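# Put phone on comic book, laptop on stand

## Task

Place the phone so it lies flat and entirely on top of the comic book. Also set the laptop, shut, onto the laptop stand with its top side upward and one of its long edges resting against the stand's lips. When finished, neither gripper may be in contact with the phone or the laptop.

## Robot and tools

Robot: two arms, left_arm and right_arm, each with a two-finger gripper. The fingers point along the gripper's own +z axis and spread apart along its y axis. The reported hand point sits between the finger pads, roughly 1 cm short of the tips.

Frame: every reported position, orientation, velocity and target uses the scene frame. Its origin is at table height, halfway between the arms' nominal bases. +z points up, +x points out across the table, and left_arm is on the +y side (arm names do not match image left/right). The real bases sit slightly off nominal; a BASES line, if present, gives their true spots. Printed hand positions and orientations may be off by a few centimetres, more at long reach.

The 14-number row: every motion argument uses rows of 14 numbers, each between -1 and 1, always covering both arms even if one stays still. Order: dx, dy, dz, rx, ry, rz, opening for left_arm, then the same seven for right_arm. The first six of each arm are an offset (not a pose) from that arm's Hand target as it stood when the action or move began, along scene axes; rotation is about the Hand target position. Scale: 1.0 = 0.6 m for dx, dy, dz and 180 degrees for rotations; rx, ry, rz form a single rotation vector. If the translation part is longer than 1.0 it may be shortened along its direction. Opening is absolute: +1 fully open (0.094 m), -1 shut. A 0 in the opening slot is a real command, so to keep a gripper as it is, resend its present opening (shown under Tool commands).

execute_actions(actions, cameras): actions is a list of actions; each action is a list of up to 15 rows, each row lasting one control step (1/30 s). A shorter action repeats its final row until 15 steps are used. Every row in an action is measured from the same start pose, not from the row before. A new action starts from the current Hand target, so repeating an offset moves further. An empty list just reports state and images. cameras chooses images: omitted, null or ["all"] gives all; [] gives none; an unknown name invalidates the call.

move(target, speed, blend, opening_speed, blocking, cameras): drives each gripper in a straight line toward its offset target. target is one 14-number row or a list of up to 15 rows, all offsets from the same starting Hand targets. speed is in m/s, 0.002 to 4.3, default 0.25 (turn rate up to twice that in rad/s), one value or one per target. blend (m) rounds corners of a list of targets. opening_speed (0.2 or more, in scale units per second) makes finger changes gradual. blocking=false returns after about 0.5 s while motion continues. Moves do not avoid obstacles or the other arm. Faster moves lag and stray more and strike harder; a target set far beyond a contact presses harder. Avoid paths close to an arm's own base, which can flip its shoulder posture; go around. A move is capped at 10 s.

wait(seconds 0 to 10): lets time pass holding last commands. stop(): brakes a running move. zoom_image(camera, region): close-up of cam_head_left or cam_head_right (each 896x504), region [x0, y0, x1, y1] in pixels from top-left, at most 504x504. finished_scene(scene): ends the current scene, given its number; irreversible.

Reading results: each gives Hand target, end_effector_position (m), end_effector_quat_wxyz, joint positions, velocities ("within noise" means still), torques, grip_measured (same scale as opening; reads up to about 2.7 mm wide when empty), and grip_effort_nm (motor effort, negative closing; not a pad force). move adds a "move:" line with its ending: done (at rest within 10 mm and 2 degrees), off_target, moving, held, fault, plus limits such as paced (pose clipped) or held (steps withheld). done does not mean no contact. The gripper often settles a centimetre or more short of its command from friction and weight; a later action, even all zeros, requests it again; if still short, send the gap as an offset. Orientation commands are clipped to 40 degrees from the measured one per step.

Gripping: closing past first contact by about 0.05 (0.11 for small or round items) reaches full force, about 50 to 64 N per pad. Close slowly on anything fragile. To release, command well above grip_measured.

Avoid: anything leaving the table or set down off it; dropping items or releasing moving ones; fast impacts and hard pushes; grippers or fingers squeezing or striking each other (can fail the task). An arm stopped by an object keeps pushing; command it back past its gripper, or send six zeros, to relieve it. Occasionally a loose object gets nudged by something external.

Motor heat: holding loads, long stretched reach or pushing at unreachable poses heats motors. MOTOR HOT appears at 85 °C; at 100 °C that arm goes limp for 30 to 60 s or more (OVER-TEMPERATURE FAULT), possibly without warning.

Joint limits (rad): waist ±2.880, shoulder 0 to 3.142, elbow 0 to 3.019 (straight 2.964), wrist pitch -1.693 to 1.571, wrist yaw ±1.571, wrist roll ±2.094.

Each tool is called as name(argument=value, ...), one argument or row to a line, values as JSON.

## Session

execute_actions(
  actions=[],
)

Scene clock: 0.00 s.
left_arm: end_effector_position=(+0.5762, +0.0326, +0.2203) grip_measured=+1.000 grip_effort_nm=n/a end_effector_quat_wxyz=(+0.373, -0.189, +0.872, +0.255) | right_arm: end_effector_position=(+0.2773, -0.6663, +0.2408) grip_measured=+1.000 grip_effort_nm=n/a end_effector_quat_wxyz=(+0.133, +0.606, +0.784, +0.005)
Joint positions: left_arm=[-0.632 1.766 1.516 -1.115 -0.923 -0.928 0.094] | right_arm=[-0.891 1.408 1.311 -1.216 -0.069 0.44 0.094]
Joint velocities: within noise
Joint torques (N m): no reading
Motor temperatures (°C): left_arm=[22 26 36 24 26 23 28] | right_arm=[26 31 34 25 24 24 25]
Heat: left arm: hottest elbow 36 °C; right arm: hottest elbow 34 °C.
Hand target: left_arm +0.5823, +0.0284, +0.2385; +0.386, -0.198, +0.868, +0.242 | right_arm +0.2820, -0.6720, +0.2484; +0.142, +0.605, +0.783, +0.003
Tool commands: left_gripper/opening=+1.0 right_gripper/opening=+1.0

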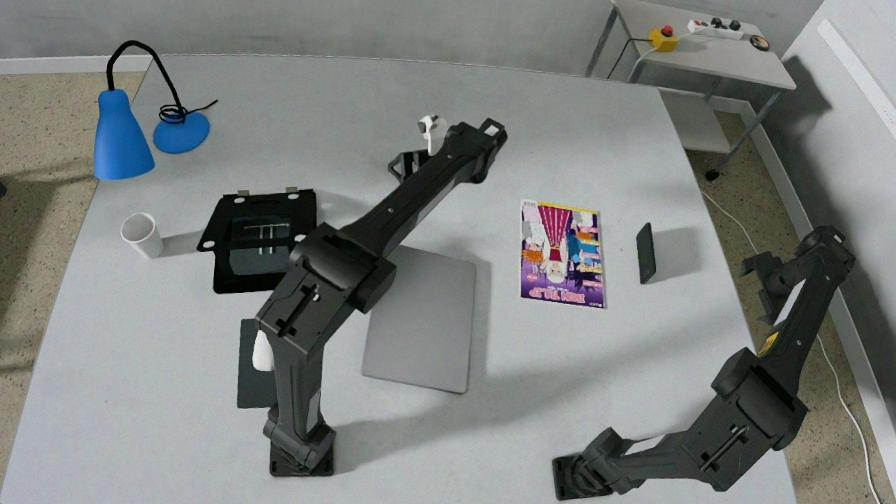

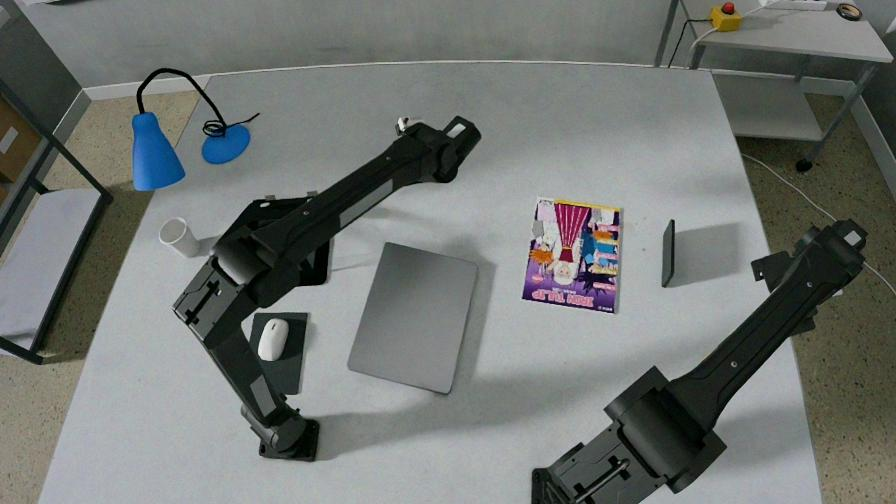

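move(
  target=[0,0,0,0,0,0,1,0.33,0.225,-0.06,-0.01,0.099,0.465,0.2],
)

zoom_image(
  camera="cam_head_left",
  region=[560, 160, 760, 320],
)

zoom_image(
  camera="cam_head_right",
  region=[560, 160, 760, 320],
)

Scene clock: 12.30 s.
left_arm: end_effector_position=(+0.5762, +0.0326, +0.2203) grip_measured=+1.000 grip_effort_nm=0.017 end_effector_quat_wxyz=(+0.373, -0.189, +0.872, +0.255) | right_arm: end_effector_position=(+0.4626, -0.5333, +0.2074) grip_measured=+0.201 grip_effort_nm=-0.081 end_effector_quat_wxyz=(-0.006, -0.070, +0.998, +0.003)
Joint positions: left_arm=[-0.632 1.766 1.516 -1.115 -0.923 -0.928 0.094] | right_arm=[-0.432 1.769 1.677 -1.492 0 -0.567 0.056]
Joint velocities: within noise
Joint torques (N m): left_arm=[-1.32 -19.43 12.82 0.85 -0.58 0.01] | right_arm=[0.91 -17.96 13.04 -0.16 0.07 0.1]
Motor temperatures (°C): left_arm=[22 27 38 24 27 23 28] | right_arm=[26 31 38 25 24 24 25]
Heat: left arm: hottest elbow 38 °C; right arm: hottest elbow 38 °C.
Hand target: left_arm +0.5823, +0.0284, +0.2385; +0.386, -0.198, +0.868, +0.242 | right_arm +0.4800, -0.5371, +0.2124; +0.000, -0.078, +0.997, -0.001
Off the commanded pose: left_arm 0.020 m, 2 deg | right_arm 0.018 m, 1 deg.
move: off_target (left_arm, right_arm)

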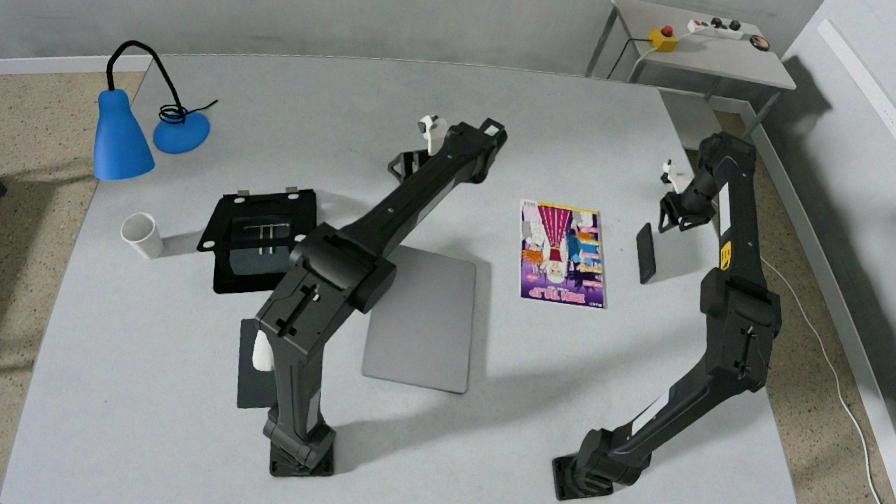

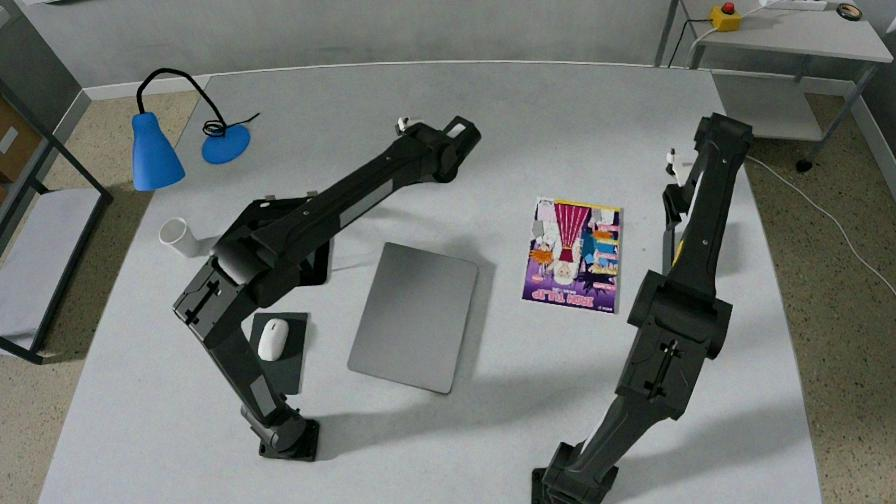

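Scaled by 2.520.

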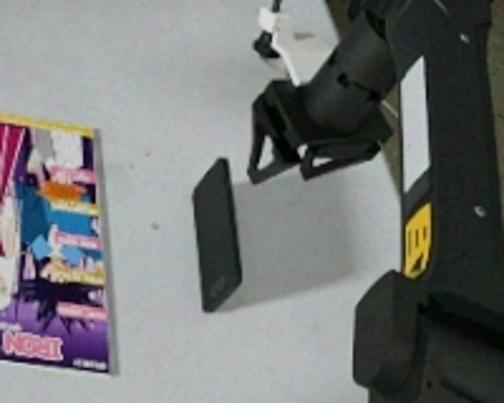

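Scaled by 2.520.

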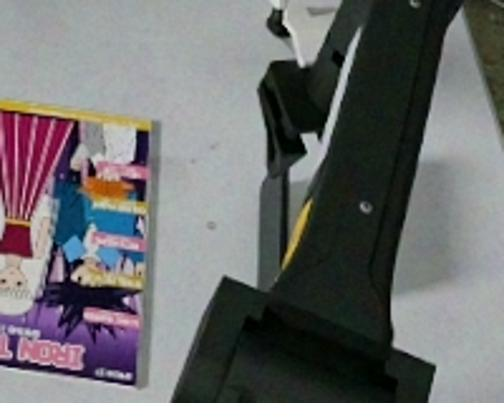

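move(
  target=[
    [0,0,0,0,0,0,1,0.02,-0.018,-0.12,0,0,0,0.2],
    [0,0,0,0,0,0,1,0.02,-0.018,-0.255,0,0,0,0.2],
  ],
  speed=0.15,
)

zoom_image(
  camera="cam_head_left",
  region=[560, 160, 760, 320],
)

zoom_image(
  camera="cam_head_right",
  region=[560, 160, 760, 320],
)

Scene clock: 19.13 s.
left_arm: end_effector_position=(+0.5762, +0.0326, +0.2203) grip_measured=+1.000 grip_effort_nm=0.022 end_effector_quat_wxyz=(+0.373, -0.189, +0.872, +0.255) | right_arm: end_effector_position=(+0.4940, -0.5476, +0.0784) grip_measured=+0.201 grip_effort_nm=-0.081 end_effector_quat_wxyz=(+0.011, -0.075, +0.997, -0.006)
Joint positions: left_arm=[-0.632 1.766 1.516 -1.115 -0.923 -0.928 0.094] | right_arm=[-0.432 1.913 1.537 -1.169 0 -0.576 0.056]
Joint velocities: within noise
Joint torques (N m): left_arm=[-1.67 -19.19 12.92 0.7 -0.57 -0.02] | right_arm=[0.26 -20.25 7.53 0.57 0.06 0.09]
Motor temperatures (°C): left_arm=[22 28 38 24 27 23 28] | right_arm=[26 32 39 25 24 24 25]
Heat: left arm: hottest elbow 38 °C; right arm: hottest elbow 39 °C.
Hand target: left_arm +0.5823, +0.0284, +0.2385; +0.386, -0.198, +0.868, +0.242 | right_arm +0.4920, -0.5479, +0.0595; +0.000, -0.078, +0.997, -0.001
Off the commanded pose: left_arm 0.020 m, 2 deg | right_arm 0.019 m, 2 deg.
move: off_target (left_arm, right_arm)

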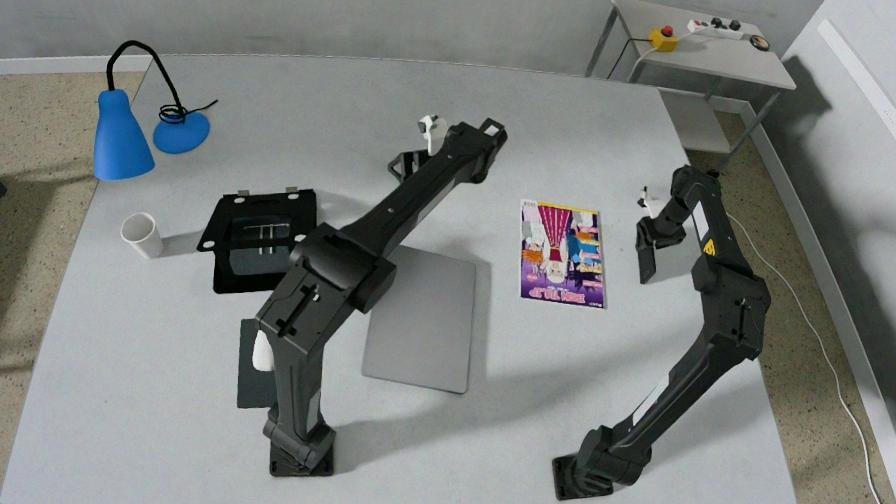

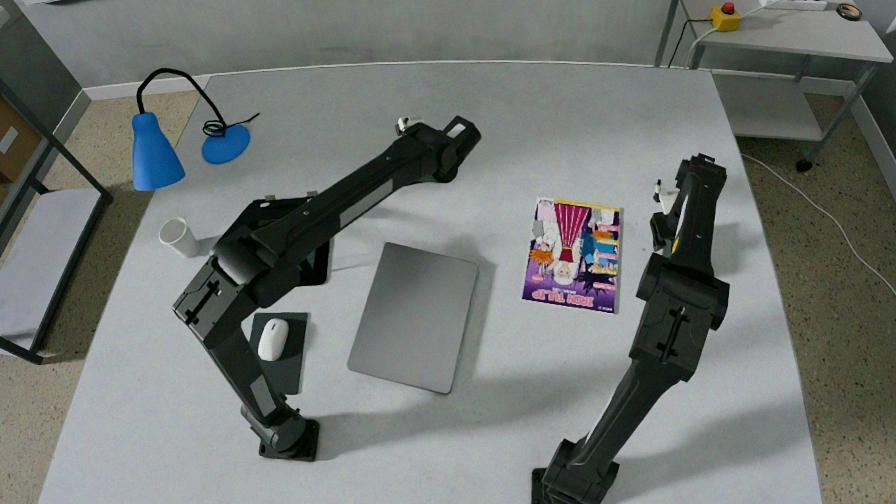

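Scaled by 2.520.

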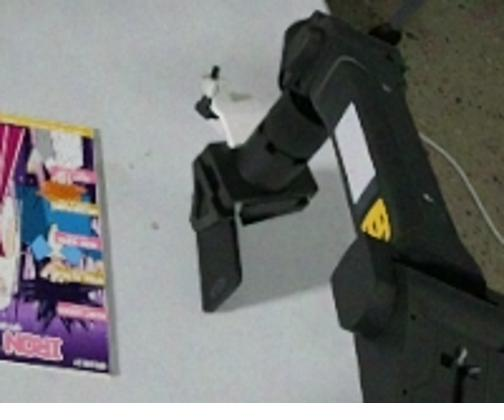

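Scaled by 2.520.

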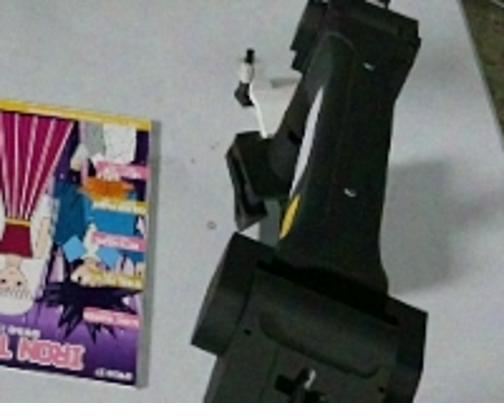

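move(
  target=[0,0,0,0,0,0,1,-0.01,0,-0.025,0,0,0,0.2],
  cameras=[],
)

move(
  target=[0,0,0,0,0,0,1,0,0,0,0,0,0,-1],
  opening_speed=0.5,
)

zoom_image(
  camera="cam_head_left",
  region=[560, 160, 760, 320],
)

Scene clock: 22.90 s.
left_arm: end_effector_position=(+0.5762, +0.0326, +0.2203) grip_measured=+1.000 grip_effort_nm=0.022 end_effector_quat_wxyz=(+0.373, -0.189, +0.872, +0.255) | right_arm: end_effector_position=(+0.4915, -0.5464, +0.0669) grip_measured=+0.201 grip_effort_nm=-0.081 end_effector_quat_wxyz=(+0.015, -0.076, +0.997, -0.008)
Joint positions: left_arm=[-0.632 1.766 1.516 -1.115 -0.923 -0.928 0.094] | right_arm=[-0.432 1.913 1.504 -1.128 0 -0.58 0.056]
Joint velocities: within noise
Joint torques (N m): left_arm=[-1.73 -19.14 12.75 0.98 -0.59 -0.02] | right_arm=[0.09 -19.49 7.24 0.73 0.06 0.09]
Motor temperatures (°C): left_arm=[22 28 39 24 27 23 28] | right_arm=[26 33 38 25 24 24 25]
Heat: left arm: hottest elbow 39 °C; right arm: hottest elbow 38 °C.
Hand target: left_arm +0.5823, +0.0284, +0.2385; +0.386, -0.198, +0.868, +0.242 | right_arm +0.4860, -0.5479, +0.0445; +0.000, -0.078, +0.997, -0.001
Off the commanded pose: left_arm 0.020 m, 2 deg | right_arm 0.023 m, 2 deg.
move: off_target (left_arm, right_arm)
No camera images: "cameras" was empty.

Scene clock: 25.50 s.
left_arm: end_effector_position=(+0.5762, +0.0326, +0.2203) grip_measured=+1.000 grip_effort_nm=0.022 end_effector_quat_wxyz=(+0.373, -0.189, +0.872, +0.255) | right_arm: end_effector_position=(+0.4919, -0.5471, +0.0669) grip_measured=-0.846 grip_effort_nm=-1.028 end_effector_quat_wxyz=(+0.016, -0.077, +0.997, -0.010)
Joint positions: left_arm=[-0.632 1.766 1.516 -1.115 -0.923 -0.928 0.094] | right_arm=[-0.432 1.913 1.504 -1.125 0.002 -0.581 0.007]
Joint velocities: within noise
Joint torques (N m): left_arm=[-1.08 -19.55 12.81 0.69 -0.52 -0.09] | right_arm=[-0.03 -19.66 7.1 0.53 -0.05 0.1]
Motor temperatures (°C): left_arm=[22 28 39 24 27 23 28] | right_arm=[26 33 38 25 24 24 25]
Heat: left arm: hottest elbow 39 °C; right arm: hottest elbow 38 °C.
Hand target: left_arm +0.5823, +0.0284, +0.2385; +0.386, -0.198, +0.868, +0.242 | right_arm +0.4860, -0.5478, +0.0445; +0.000, -0.078, +0.997, -0.001
Off the commanded pose: left_arm 0.020 m, 2 deg | right_arm 0.023 m, 2 deg.
move: off_target (left_arm, right_arm)

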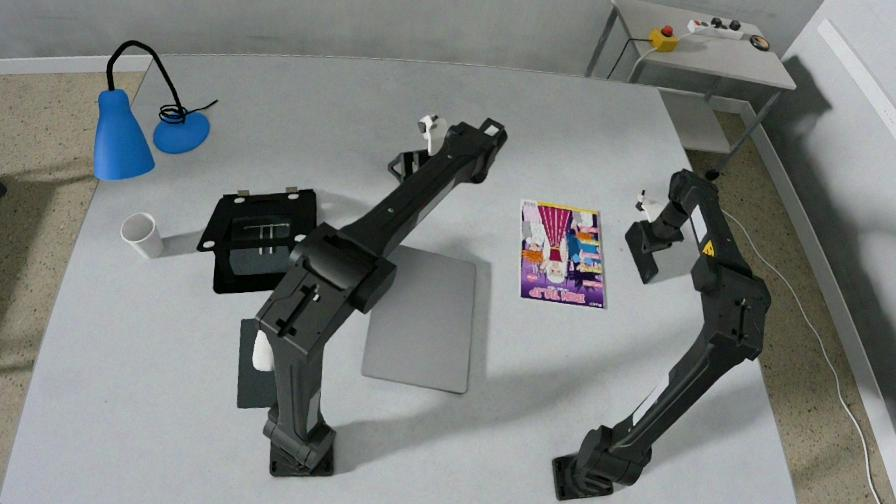

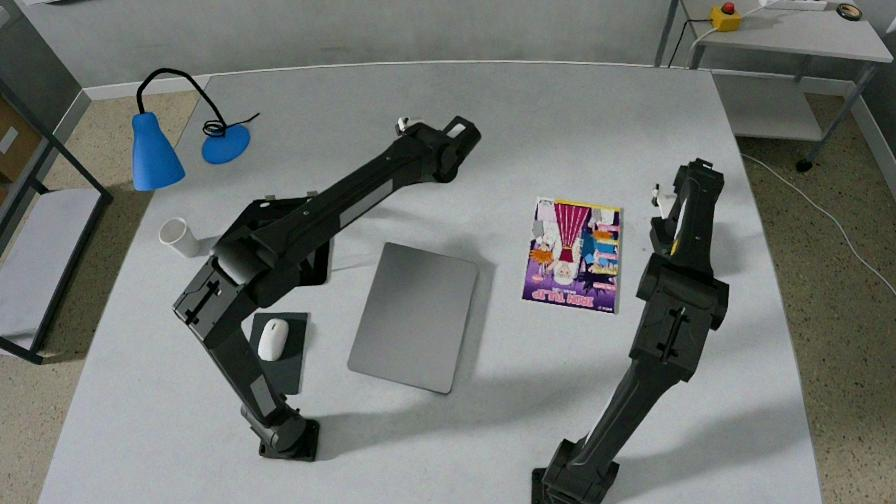

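Scaled by 2.520.

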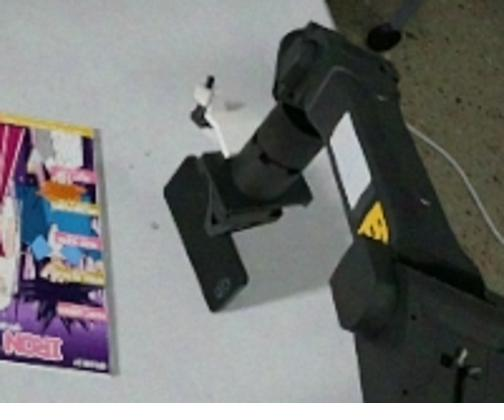

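move(
  target=[
    [0,0,0,0,0,0,1,0,0,0.26,0,0,0,-1],
    [0,0,0,0,0,0,1,-0.09,0.347,0.3,0,0,-0.5,-1],
  ],
  cameras=[],
)

move(
  target=[0,0,0,0,0,0,1,0,0,-0.05,0,-0.37,0,-1],
)

zoom_image(
  camera="cam_head_left",
  region=[480, 160, 680, 320],
)

zoom_image(
  camera="cam_head_right",
  region=[480, 160, 680, 320],
)

Scene clock: 42.53 s.
left_arm: end_effector_position=(+0.5762, +0.0326, +0.2203) grip_measured=+1.000 grip_effort_nm=0.022 end_effector_quat_wxyz=(+0.373, -0.189, +0.872, +0.255) | right_arm: end_effector_position=(+0.4375, -0.3444, +0.2163) grip_measured=-0.846 grip_effort_nm=-1.043 end_effector_quat_wxyz=(-0.007, +0.651, +0.759, -0.004)
Joint positions: left_arm=[-0.632 1.766 1.516 -1.115 -0.923 -0.928 0.094] | right_arm=[-0.08 1.577 1.455 -1.463 -0.002 1.342 0.007]
Joint velocities: within noise
Joint torques (N m): left_arm=[-1.73 -19.31 12.86 0.75 -0.58 -0.03] | right_arm=[1.14 -19.14 7.98 -0.06 0.18 0.21]
Motor temperatures (°C): left_arm=[22 29 40 24 27 23 28] | right_arm=[26 35 38 25 24 23 26]
Heat: left arm: hottest elbow 40 °C; right arm: hottest elbow 38 °C.
Hand target: left_arm +0.5823, +0.0284, +0.2385; +0.386, -0.198, +0.868, +0.242 | right_arm +0.4320, -0.3396, +0.2245; -0.001, +0.650, +0.760, -0.001
Off the commanded pose: left_arm 0.020 m, 2 deg | right_arm 0.011 m, 1 deg.
move: off_target (left_arm, right_arm)
No camera images: "cameras" was empty.

Scene clock: 45.67 s.
left_arm: end_effector_position=(+0.5762, +0.0326, +0.2203) grip_measured=+1.000 grip_effort_nm=0.022 end_effector_quat_wxyz=(+0.373, -0.189, +0.872, +0.255) | right_arm: end_effector_position=(+0.4313, -0.3339, +0.1885) grip_measured=-0.846 grip_effort_nm=-1.038 end_effector_quat_wxyz=(+0.406, +0.544, +0.646, +0.349)
Joint positions: left_arm=[-0.632 1.766 1.516 -1.115 -0.923 -0.928 0.094] | right_arm=[-0.09 1.12 0.546 0.132 -0.087 1.369 0.007]
Joint velocities: within noise
Joint torques (N m): left_arm=[-2.08 -20.07 12.75 0.77 -0.6 -0.03] | right_arm=[-0.44 -9.05 8.36 2.59 -0.04 0.11]
Motor temperatures (°C): left_arm=[22 29 40 24 27 23 28] | right_arm=[26 35 38 25 24 23 27]
Heat: left arm: hottest elbow 40 °C; right arm: hottest elbow 38 °C.
Hand target: left_arm +0.5823, +0.0284, +0.2385; +0.386, -0.198, +0.868, +0.242 | right_arm +0.4320, -0.3396, +0.1944; +0.417, +0.544, +0.635, +0.356
Off the commanded pose: left_arm 0.020 m, 2 deg | right_arm 0.008 m, 2 deg.
move: off_target (left_arm)

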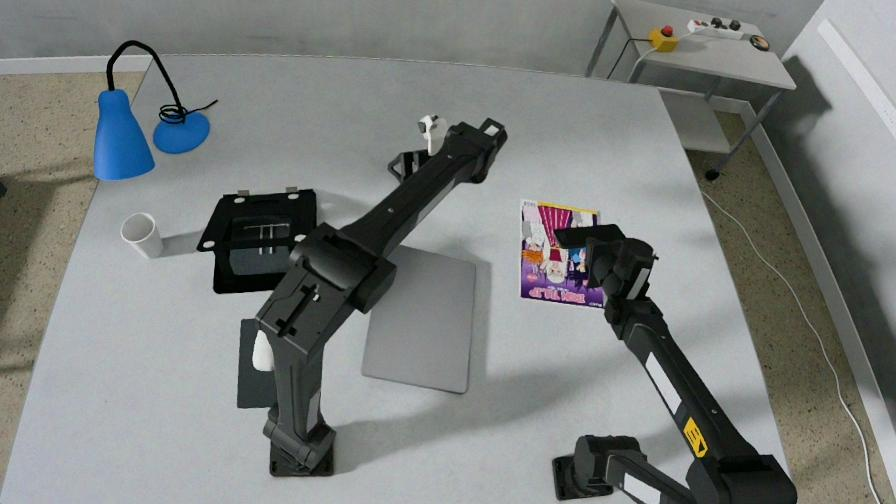

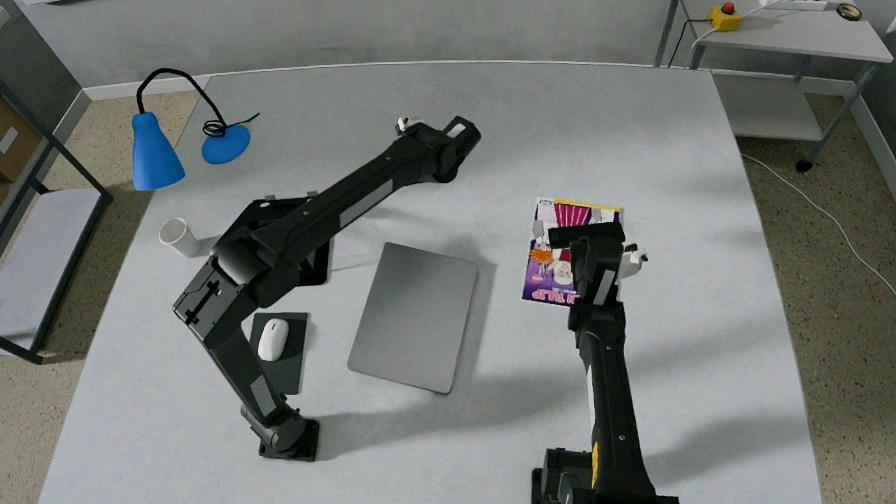

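Scaled by 2.520.

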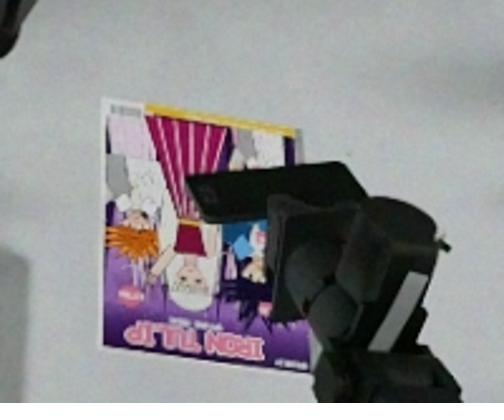

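Scaled by 2.520.

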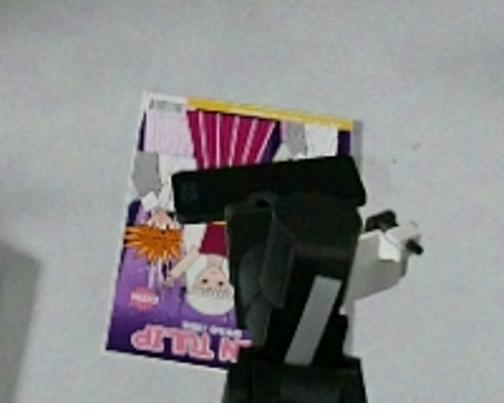

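move(
  target=[0,0,0,0,0,0,1,0.02,0.01,-0.2,0,-0.07,0,-1],
  cameras=[],
)

move(
  target=[0,0,0,0,0,0,1,0.01,0,-0.07,0,0,0,-1],
  speed=0.05,
)

zoom_image(
  camera="cam_head_left",
  region=[480, 160, 680, 320],
)

zoom_image(
  camera="cam_head_right",
  region=[480, 160, 680, 320],
)

Scene clock: 53.77 s.
left_arm: end_effector_position=(+0.5762, +0.0326, +0.2203) grip_measured=+1.000 grip_effort_nm=0.027 end_effector_quat_wxyz=(+0.373, -0.189, +0.872, +0.255) | right_arm: end_effector_position=(+0.4409, -0.3362, +0.0714) grip_measured=-0.846 grip_effort_nm=-1.043 end_effector_quat_wxyz=(+0.479, +0.506, +0.592, +0.406)
Joint positions: left_arm=[-0.632 1.766 1.516 -1.115 -0.923 -0.928 0.094] | right_arm=[-0.09 1.713 0.374 1.125 -0.078 1.393 0.007]
Joint velocities: within noise
Joint torques (N m): left_arm=[-1.61 -19.72 12.82 0.54 -0.55 0] | right_arm=[0.97 -11.11 3.79 2.71 0.1 0.11]
Motor temperatures (°C): left_arm=[22 30 41 24 27 23 28] | right_arm=[26 34 38 25 24 23 27]
Heat: left arm: hottest elbow 41 °C; right arm: hottest elbow 38 °C.
Hand target: left_arm +0.5823, +0.0284, +0.2385; +0.386, -0.198, +0.868, +0.242 | right_arm +0.4440, -0.3336, +0.0743; +0.484, +0.501, +0.586, +0.414
Off the commanded pose: left_arm 0.020 m, 2 deg | right_arm 0.005 m, 1 deg.
move: off_target (left_arm)
No camera images: "cameras" was empty.

Scene clock: 55.17 s.
left_arm: end_effector_position=(+0.5762, +0.0326, +0.2203) grip_measured=+1.000 grip_effort_nm=0.022 end_effector_quat_wxyz=(+0.373, -0.189, +0.872, +0.255) | right_arm: end_effector_position=(+0.4410, -0.3364, +0.0417) grip_measured=-0.846 grip_effort_nm=-1.038 end_effector_quat_wxyz=(+0.485, +0.504, +0.582, +0.415)
Joint positions: left_arm=[-0.632 1.766 1.516 -1.115 -0.923 -0.928 0.094] | right_arm=[-0.09 1.89 0.382 1.321 -0.077 1.406 0.007]
Joint velocities: within noise
Joint torques (N m): left_arm=[-1.73 -19.78 12.81 0.73 -0.53 -0.05] | right_arm=[1.08 -10.05 4 2.1 0.11 0.03]
Motor temperatures (°C): left_arm=[22 30 41 24 27 23 28] | right_arm=[26 34 38 25 24 23 27]
Heat: left arm: hottest elbow 41 °C; right arm: hottest elbow 38 °C.
Hand target: left_arm +0.5823, +0.0284, +0.2385; +0.386, -0.198, +0.868, +0.242 | right_arm +0.4500, -0.3336, +0.0325; +0.484, +0.501, +0.586, +0.414
Off the commanded pose: left_arm 0.020 m, 2 deg | right_arm 0.013 m, 1 deg.
move: off_target (left_arm, right_arm)

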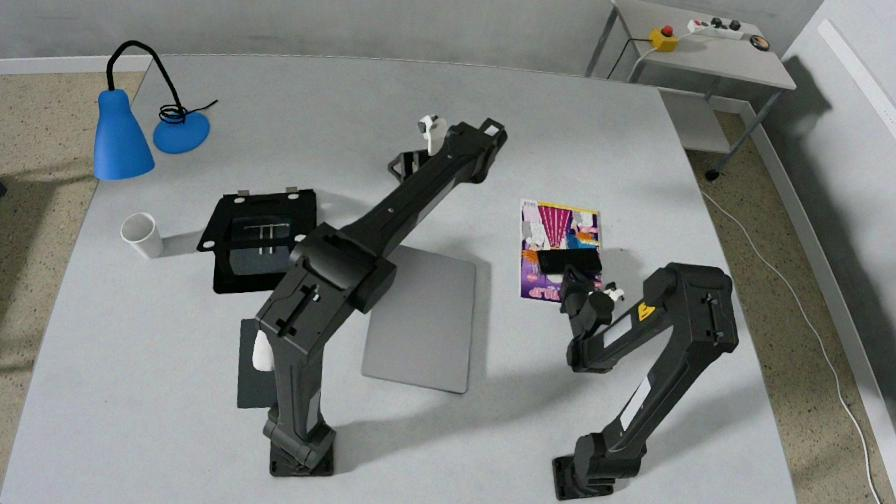

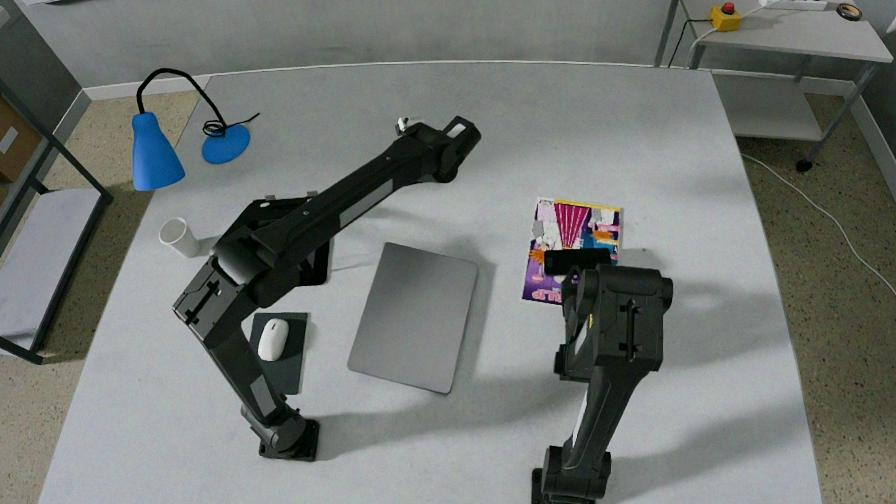

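Scaled by 2.520.

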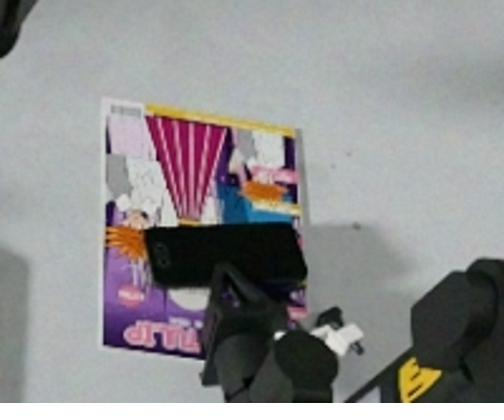

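Scaled by 2.520.

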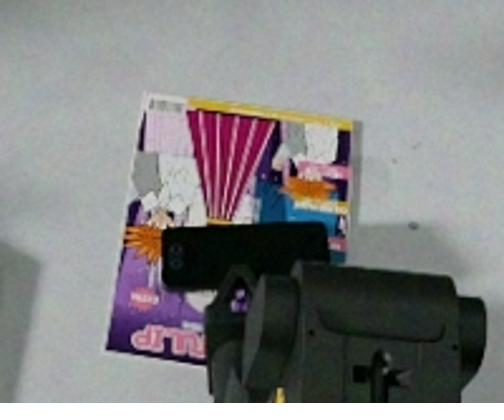

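move(
  target=[0,0,0,0,0,0,1,0.06,0.035,-0.0,0,0,0,-1],
  speed=0.1,
  cameras=[],
)

move(
  target=[0,0,0,0,0,0,1,0,0,-0.04,0,0,0,-1],
  speed=0.04,
)

zoom_image(
  camera="cam_head_left",
  region=[480, 160, 680, 320],
)

Scene clock: 59.30 s.
left_arm: end_effector_position=(+0.5762, +0.0326, +0.2203) grip_measured=+1.000 grip_effort_nm=0.022 end_effector_quat_wxyz=(+0.373, -0.189, +0.872, +0.255) | right_arm: end_effector_position=(+0.4750, -0.3189, +0.0438) grip_measured=-0.846 grip_effort_nm=-1.038 end_effector_quat_wxyz=(+0.491, +0.501, +0.579, +0.415)
Joint positions: left_arm=[-0.632 1.766 1.516 -1.115 -0.923 -0.928 0.094] | right_arm=[-0.027 1.909 0.47 1.266 -0.009 1.412 0.007]
Joint velocities: within noise
Joint torques (N m): left_arm=[-2.14 -19.37 12.64 0.79 -0.55 -0.06] | right_arm=[1.44 -11.52 4.98 1.11 0.12 0.06]
Motor temperatures (°C): left_arm=[22 30 41 24 27 23 28] | right_arm=[26 34 38 25 24 23 27]
Heat: left arm: hottest elbow 41 °C; right arm: hottest elbow 38 °C.
Hand target: left_arm +0.5823, +0.0284, +0.2385; +0.386, -0.198, +0.868, +0.242 | right_arm +0.4862, -0.3125, +0.0326; +0.484, +0.501, +0.586, +0.414
Off the commanded pose: left_arm 0.020 m, 2 deg | right_arm 0.017 m, 1 deg.
move: off_target (left_arm, right_arm)
No camera images: "cameras" was empty.

Scene clock: 60.40 s.
left_arm: end_effector_position=(+0.5762, +0.0326, +0.2203) grip_measured=+1.000 grip_effort_nm=0.022 end_effector_quat_wxyz=(+0.373, -0.189, +0.872, +0.255) | right_arm: end_effector_position=(+0.4800, -0.3190, +0.0466) grip_measured=-0.846 grip_effort_nm=-1.043 end_effector_quat_wxyz=(+0.504, +0.494, +0.561, +0.434)
Joint positions: left_arm=[-0.632 1.766 1.516 -1.115 -0.923 -0.928 0.094] | right_arm=[-0.027 1.957 0.484 1.356 -0.009 1.432 0.007]
Joint velocities: within noise
Joint torques (N m): left_arm=[-1.38 -19.72 12.68 0.64 -0.56 -0.07] | right_arm=[1.38 -8.41 4.34 0.84 0.04 -0.1]
Motor temperatures (°C): left_arm=[22 30 41 24 27 23 28] | right_arm=[26 34 38 25 24 23 27]
Heat: left arm: hottest elbow 41 °C; right arm: hottest elbow 38 °C.
Hand target: left_arm +0.5823, +0.0284, +0.2385; +0.386, -0.198, +0.868, +0.242 | right_arm +0.4861, -0.3125, +0.0084; +0.484, +0.501, +0.586, +0.414
Off the commanded pose: left_arm 0.020 m, 2 deg | right_arm 0.039 m, 4 deg.
move: off_target (left_arm, right_arm)

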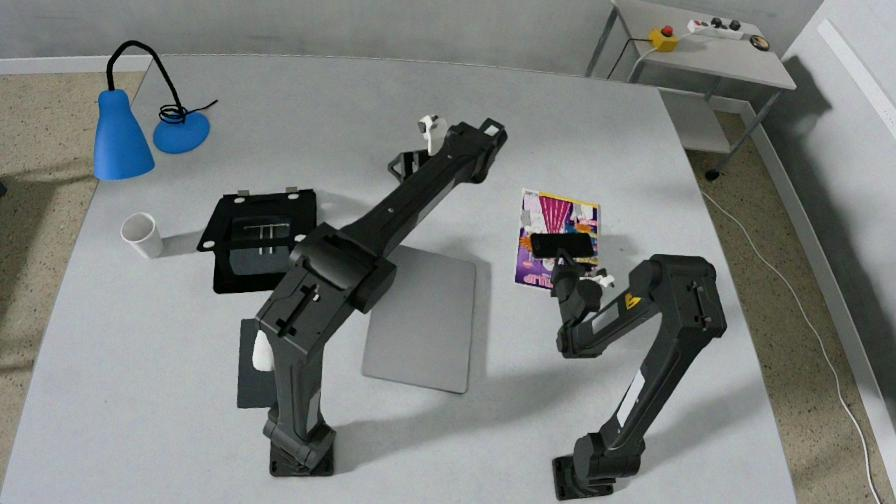

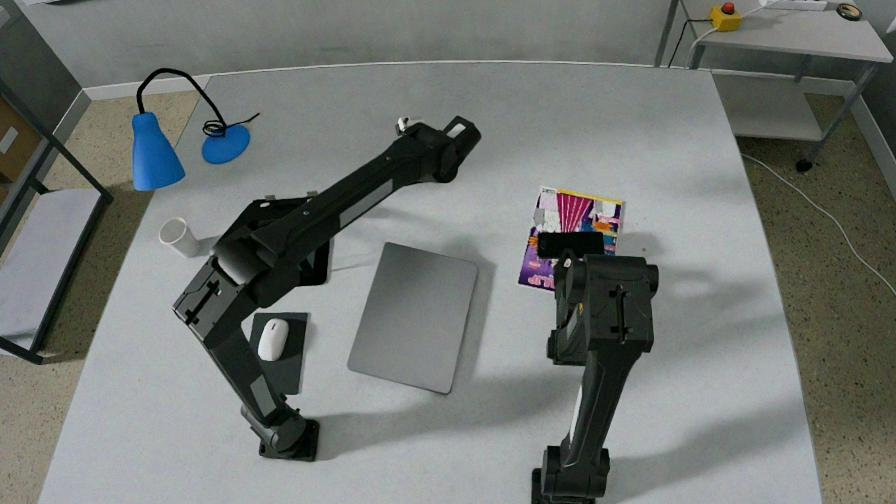

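Scaled by 2.520.

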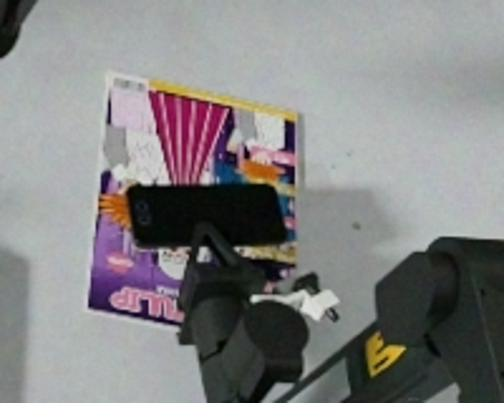

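move(
  target=[0,0,0,0,0,0,1,-0.01,0,0.05,0,0,0,-0.5],
  opening_speed=0.25,
  cameras=[],
)

move(
  target=[
    [0,0,0,0,0,0,1,-0.12,0,-0.01,0,0,0,-0.5],
    [0,0,0,0,0,0,1,-0.3,-0.1,0.25,0,0,0,-0.5],
  ],
  speed=[0.06,0.25],
)

zoom_image(
  camera="cam_head_left",
  region=[480, 160, 680, 320],
)

Scene clock: 66.87 s.
left_arm: end_effector_position=(+0.5762, +0.0326, +0.2203) grip_measured=+1.000 grip_effort_nm=0.022 end_effector_quat_wxyz=(+0.373, -0.189, +0.872, +0.255) | right_arm: end_effector_position=(+0.4805, -0.3189, +0.0432) grip_measured=-0.502 grip_effort_nm=0.056 end_effector_quat_wxyz=(+0.489, +0.505, +0.574, +0.420)
Joint positions: left_arm=[-0.632 1.766 1.516 -1.115 -0.923 -0.928 0.094] | right_arm=[-0.026 1.918 0.485 1.262 -0.009 1.43 0.023]
Joint velocities: within noise
Joint torques (N m): left_arm=[-1.2 -20.01 12.83 0.77 -0.59 -0.02] | right_arm=[1.26 -14.68 2.7 0.99 0.09 -0.08]
Motor temperatures (°C): left_arm=[22 30 41 24 27 23 28] | right_arm=[26 33 37 25 24 24 27]
Heat: left arm: hottest elbow 41 °C; right arm: hottest elbow 37 °C.
Hand target: left_arm +0.5823, +0.0284, +0.2385; +0.386, -0.198, +0.868, +0.242 | right_arm +0.4800, -0.3125, +0.0385; +0.484, +0.501, +0.586, +0.414
Off the commanded pose: left_arm 0.020 m, 2 deg | right_arm 0.008 m, 2 deg.
move: off_target (left_arm)
No camera images: "cameras" was empty.

Scene clock: 70.13 s.
left_arm: end_effector_position=(+0.5762, +0.0326, +0.2203) grip_measured=+1.000 grip_effort_nm=0.022 end_effector_quat_wxyz=(+0.373, -0.189, +0.872, +0.255) | right_arm: end_effector_position=(+0.2855, -0.3636, +0.1550) grip_measured=-0.501 grip_effort_nm=0.056 end_effector_quat_wxyz=(+0.459, +0.516, +0.595, +0.411)
Joint positions: left_arm=[-0.632 1.766 1.516 -1.115 -0.923 -0.928 0.094] | right_arm=[-0.37 0.638 0.102 0.276 -0.369 1.349 0.023]
Joint velocities: within noise
Joint torques (N m): left_arm=[-1.96 -19.31 12.72 0.65 -0.57 0] | right_arm=[-0.09 -1.79 13.38 1.24 0.05 0]
Motor temperatures (°C): left_arm=[22 30 41 24 27 23 28] | right_arm=[26 33 37 25 24 24 27]
Heat: left arm: hottest elbow 41 °C; right arm: hottest elbow 37 °C.
Hand target: left_arm +0.5823, +0.0284, +0.2385; +0.386, -0.198, +0.868, +0.242 | right_arm +0.3001, -0.3725, +0.1885; +0.484, +0.501, +0.586, +0.414
Off the commanded pose: left_arm 0.020 m, 2 deg | right_arm 0.038 m, 3 deg.
move: off_target (left_arm, right_arm)

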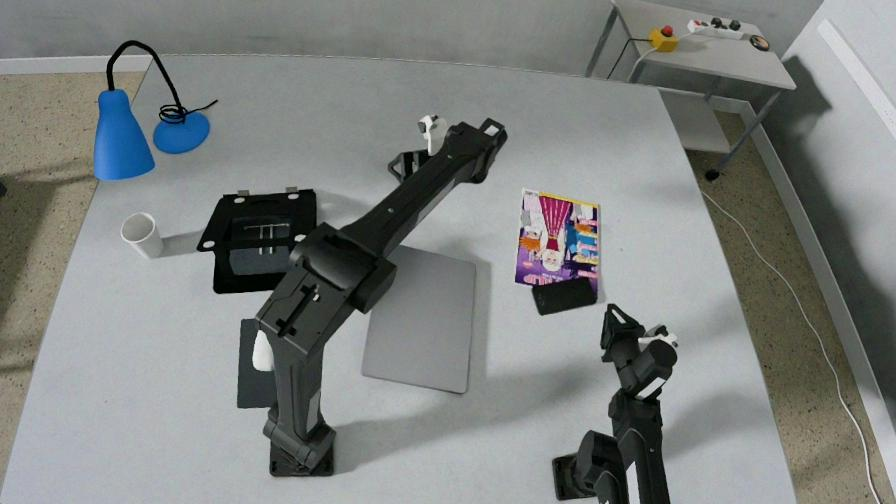

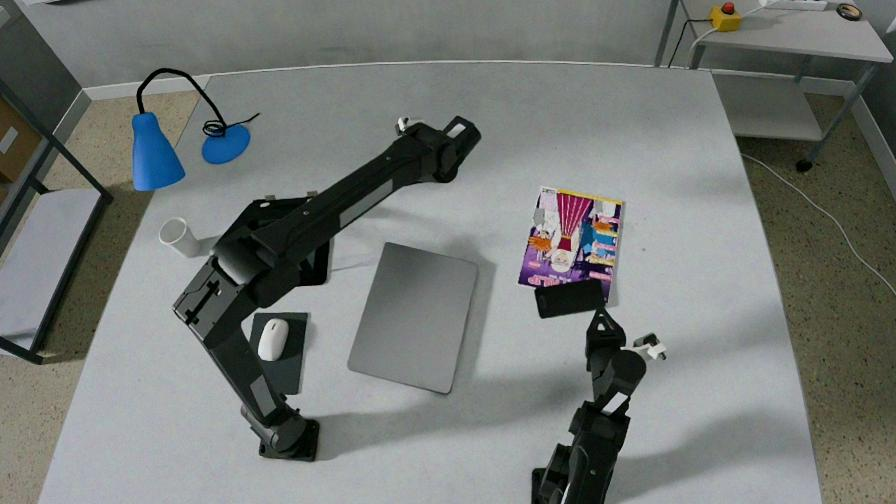

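Scaled by 2.520.

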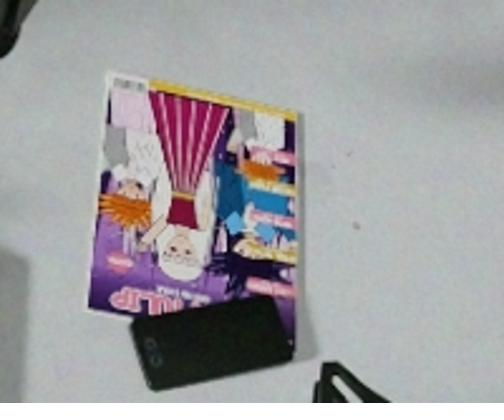

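move(
  target=[0,0,0,0,0,0,1,0.11,0.079,-0.02,0,0.44,0,1],
)

zoom_image(
  camera="cam_head_left",
  region=[480, 180, 680, 340],
)

Scene clock: 79.73 s.
left_arm: end_effector_position=(+0.5762, +0.0326, +0.2203) grip_measured=+1.000 grip_effort_nm=0.022 end_effector_quat_wxyz=(+0.373, -0.189, +0.872, +0.255) | right_arm: end_effector_position=(+0.3469, -0.3284, +0.1635) grip_measured=+0.999 grip_effort_nm=0.056 end_effector_quat_wxyz=(-0.011, +0.652, +0.759, -0.007)
Joint positions: left_arm=[-0.632 1.766 1.516 -1.115 -0.923 -0.928 0.094] | right_arm=[-0.056 1.377 1.096 -1.316 -0.002 1.369 0.094]
Joint velocities: within noise
Joint torques (N m): left_arm=[-1.73 -19.55 12.82 0.53 -0.58 -0.05] | right_arm=[1.26 -10.99 12.53 -0.21 0.16 0.21]
Motor temperatures (°C): left_arm=[22 30 42 24 27 23 28] | right_arm=[26 33 39 25 24 23 26]
Heat: left arm: hottest elbow 42 °C; right arm: hottest elbow 39 °C.
Hand target: left_arm +0.5823, +0.0284, +0.2385; +0.386, -0.198, +0.868, +0.242 | right_arm +0.3660, -0.3251, +0.1765; -0.001, +0.650, +0.760, -0.001
Off the commanded pose: left_arm 0.020 m, 2 deg | right_arm 0.023 m, 1 deg.
move: off_target (left_arm, right_arm)

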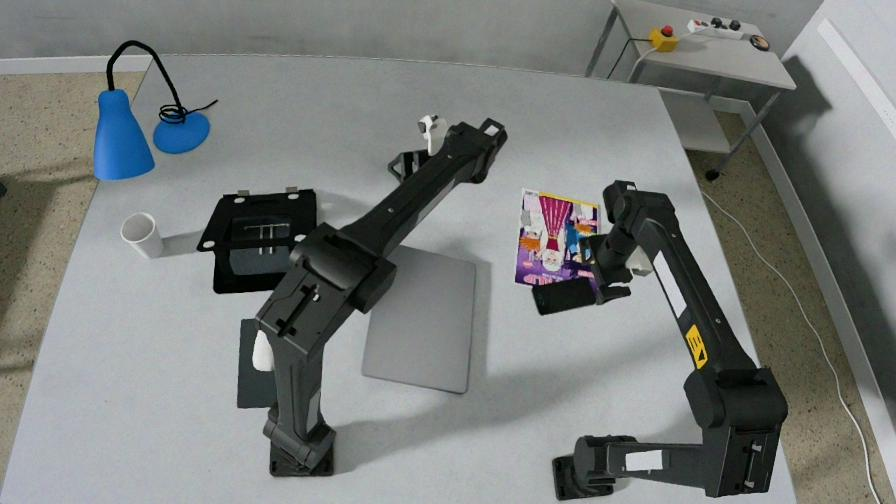

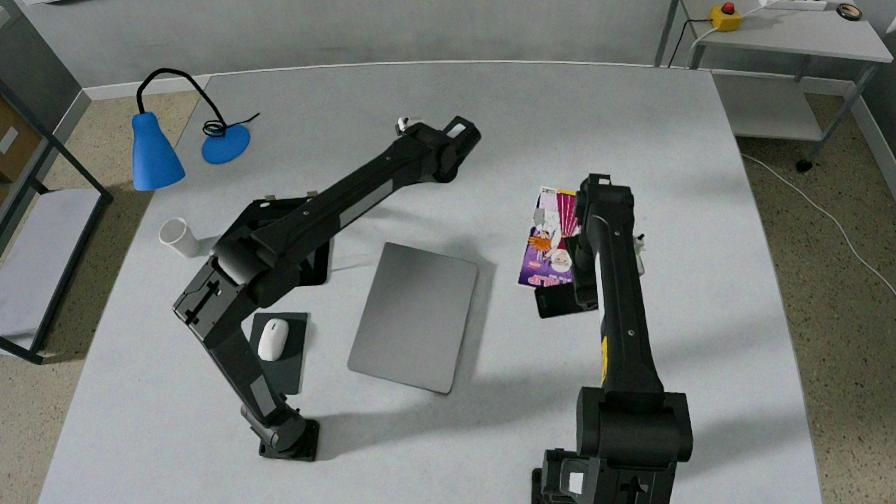

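Scaled by 2.520.

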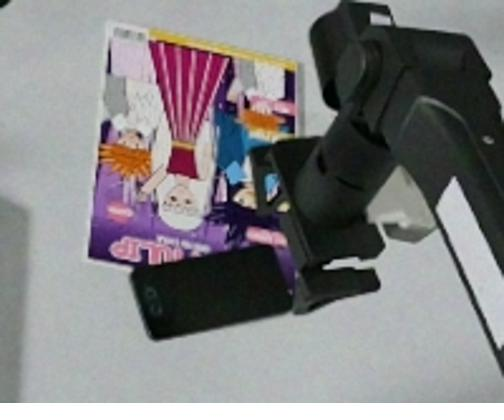

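move(
  target=[0,0,0,0,0,0,1,0.015,0.01,-0.16,0,0,0.01,1],
  speed=0.15,
)

zoom_image(
  camera="cam_head_left",
  region=[480, 180, 680, 340],
)

zoom_image(
  camera="cam_head_right",
  region=[480, 180, 680, 340],
)

Scene clock: 84.73 s.
left_arm: end_effector_position=(+0.5762, +0.0326, +0.2203) grip_measured=+1.000 grip_effort_nm=0.022 end_effector_quat_wxyz=(+0.373, -0.189, +0.872, +0.255) | right_arm: end_effector_position=(+0.3766, -0.3242, +0.0918) grip_measured=+0.999 grip_effort_nm=0.061 end_effector_quat_wxyz=(+0.006, +0.646, +0.764, +0.006)
Joint positions: left_arm=[-0.632 1.766 1.516 -1.115 -0.923 -0.928 0.094] | right_arm=[-0.041 1.499 1.022 -1.077 -0.002 1.368 0.094]
Joint velocities: within noise
Joint torques (N m): left_arm=[-1.44 -19.19 12.85 0.77 -0.58 -0.04] | right_arm=[1.38 -12.22 7.13 0.5 0.16 0.09]
Motor temperatures (°C): left_arm=[22 30 42 24 27 23 28] | right_arm=[26 33 40 25 24 23 26]
Heat: left arm: hottest elbow 42 °C; right arm: hottest elbow 40 °C.
Hand target: left_arm +0.5823, +0.0284, +0.2385; +0.386, -0.198, +0.868, +0.242 | right_arm +0.3750, -0.3193, +0.0804; -0.001, +0.638, +0.770, -0.001
Off the commanded pose: left_arm 0.020 m, 2 deg | right_arm 0.012 m, 2 deg.
move: off_target (left_arm, right_arm)

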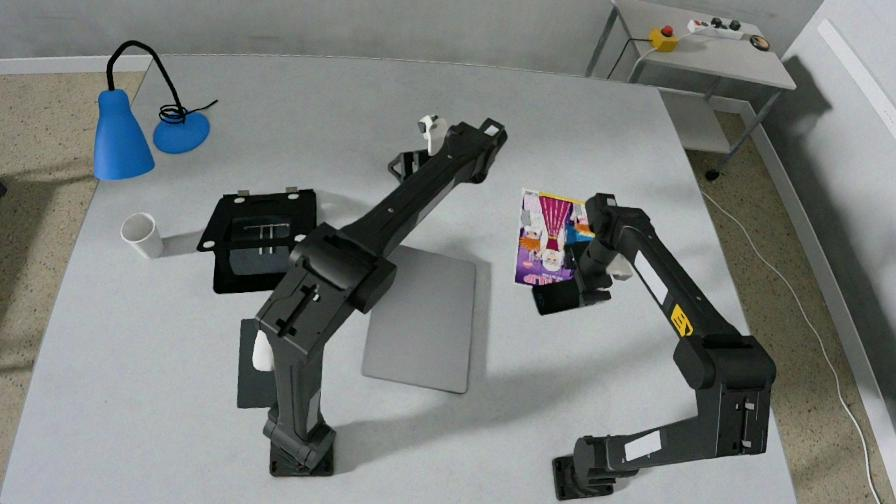

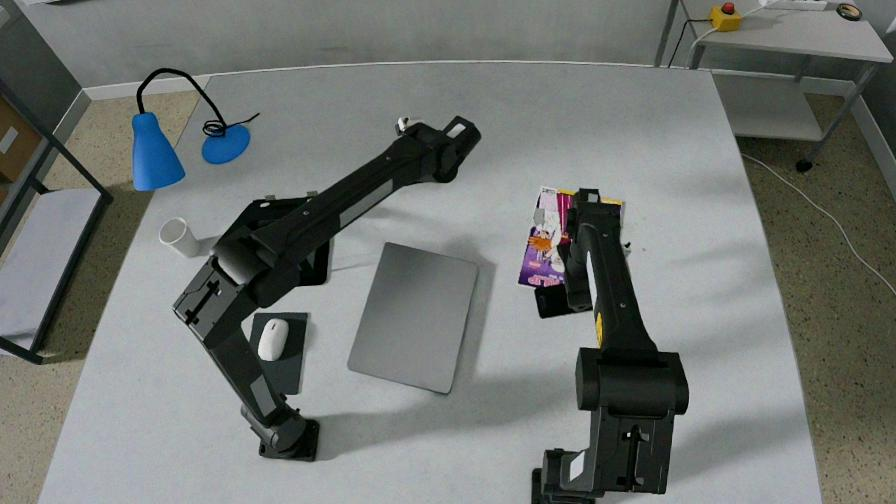

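Scaled by 2.520.

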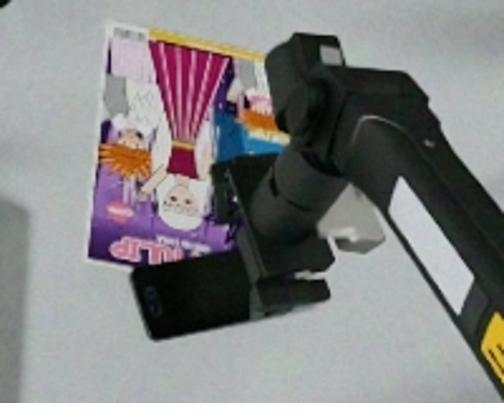

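Scaled by 2.520.

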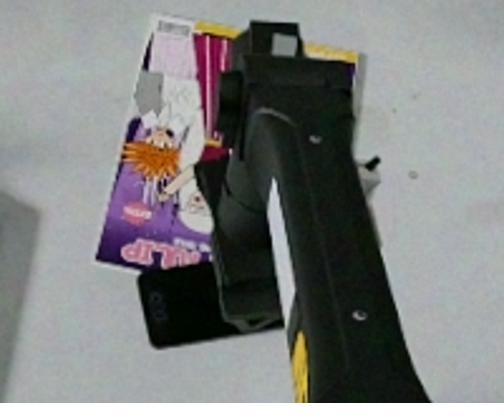

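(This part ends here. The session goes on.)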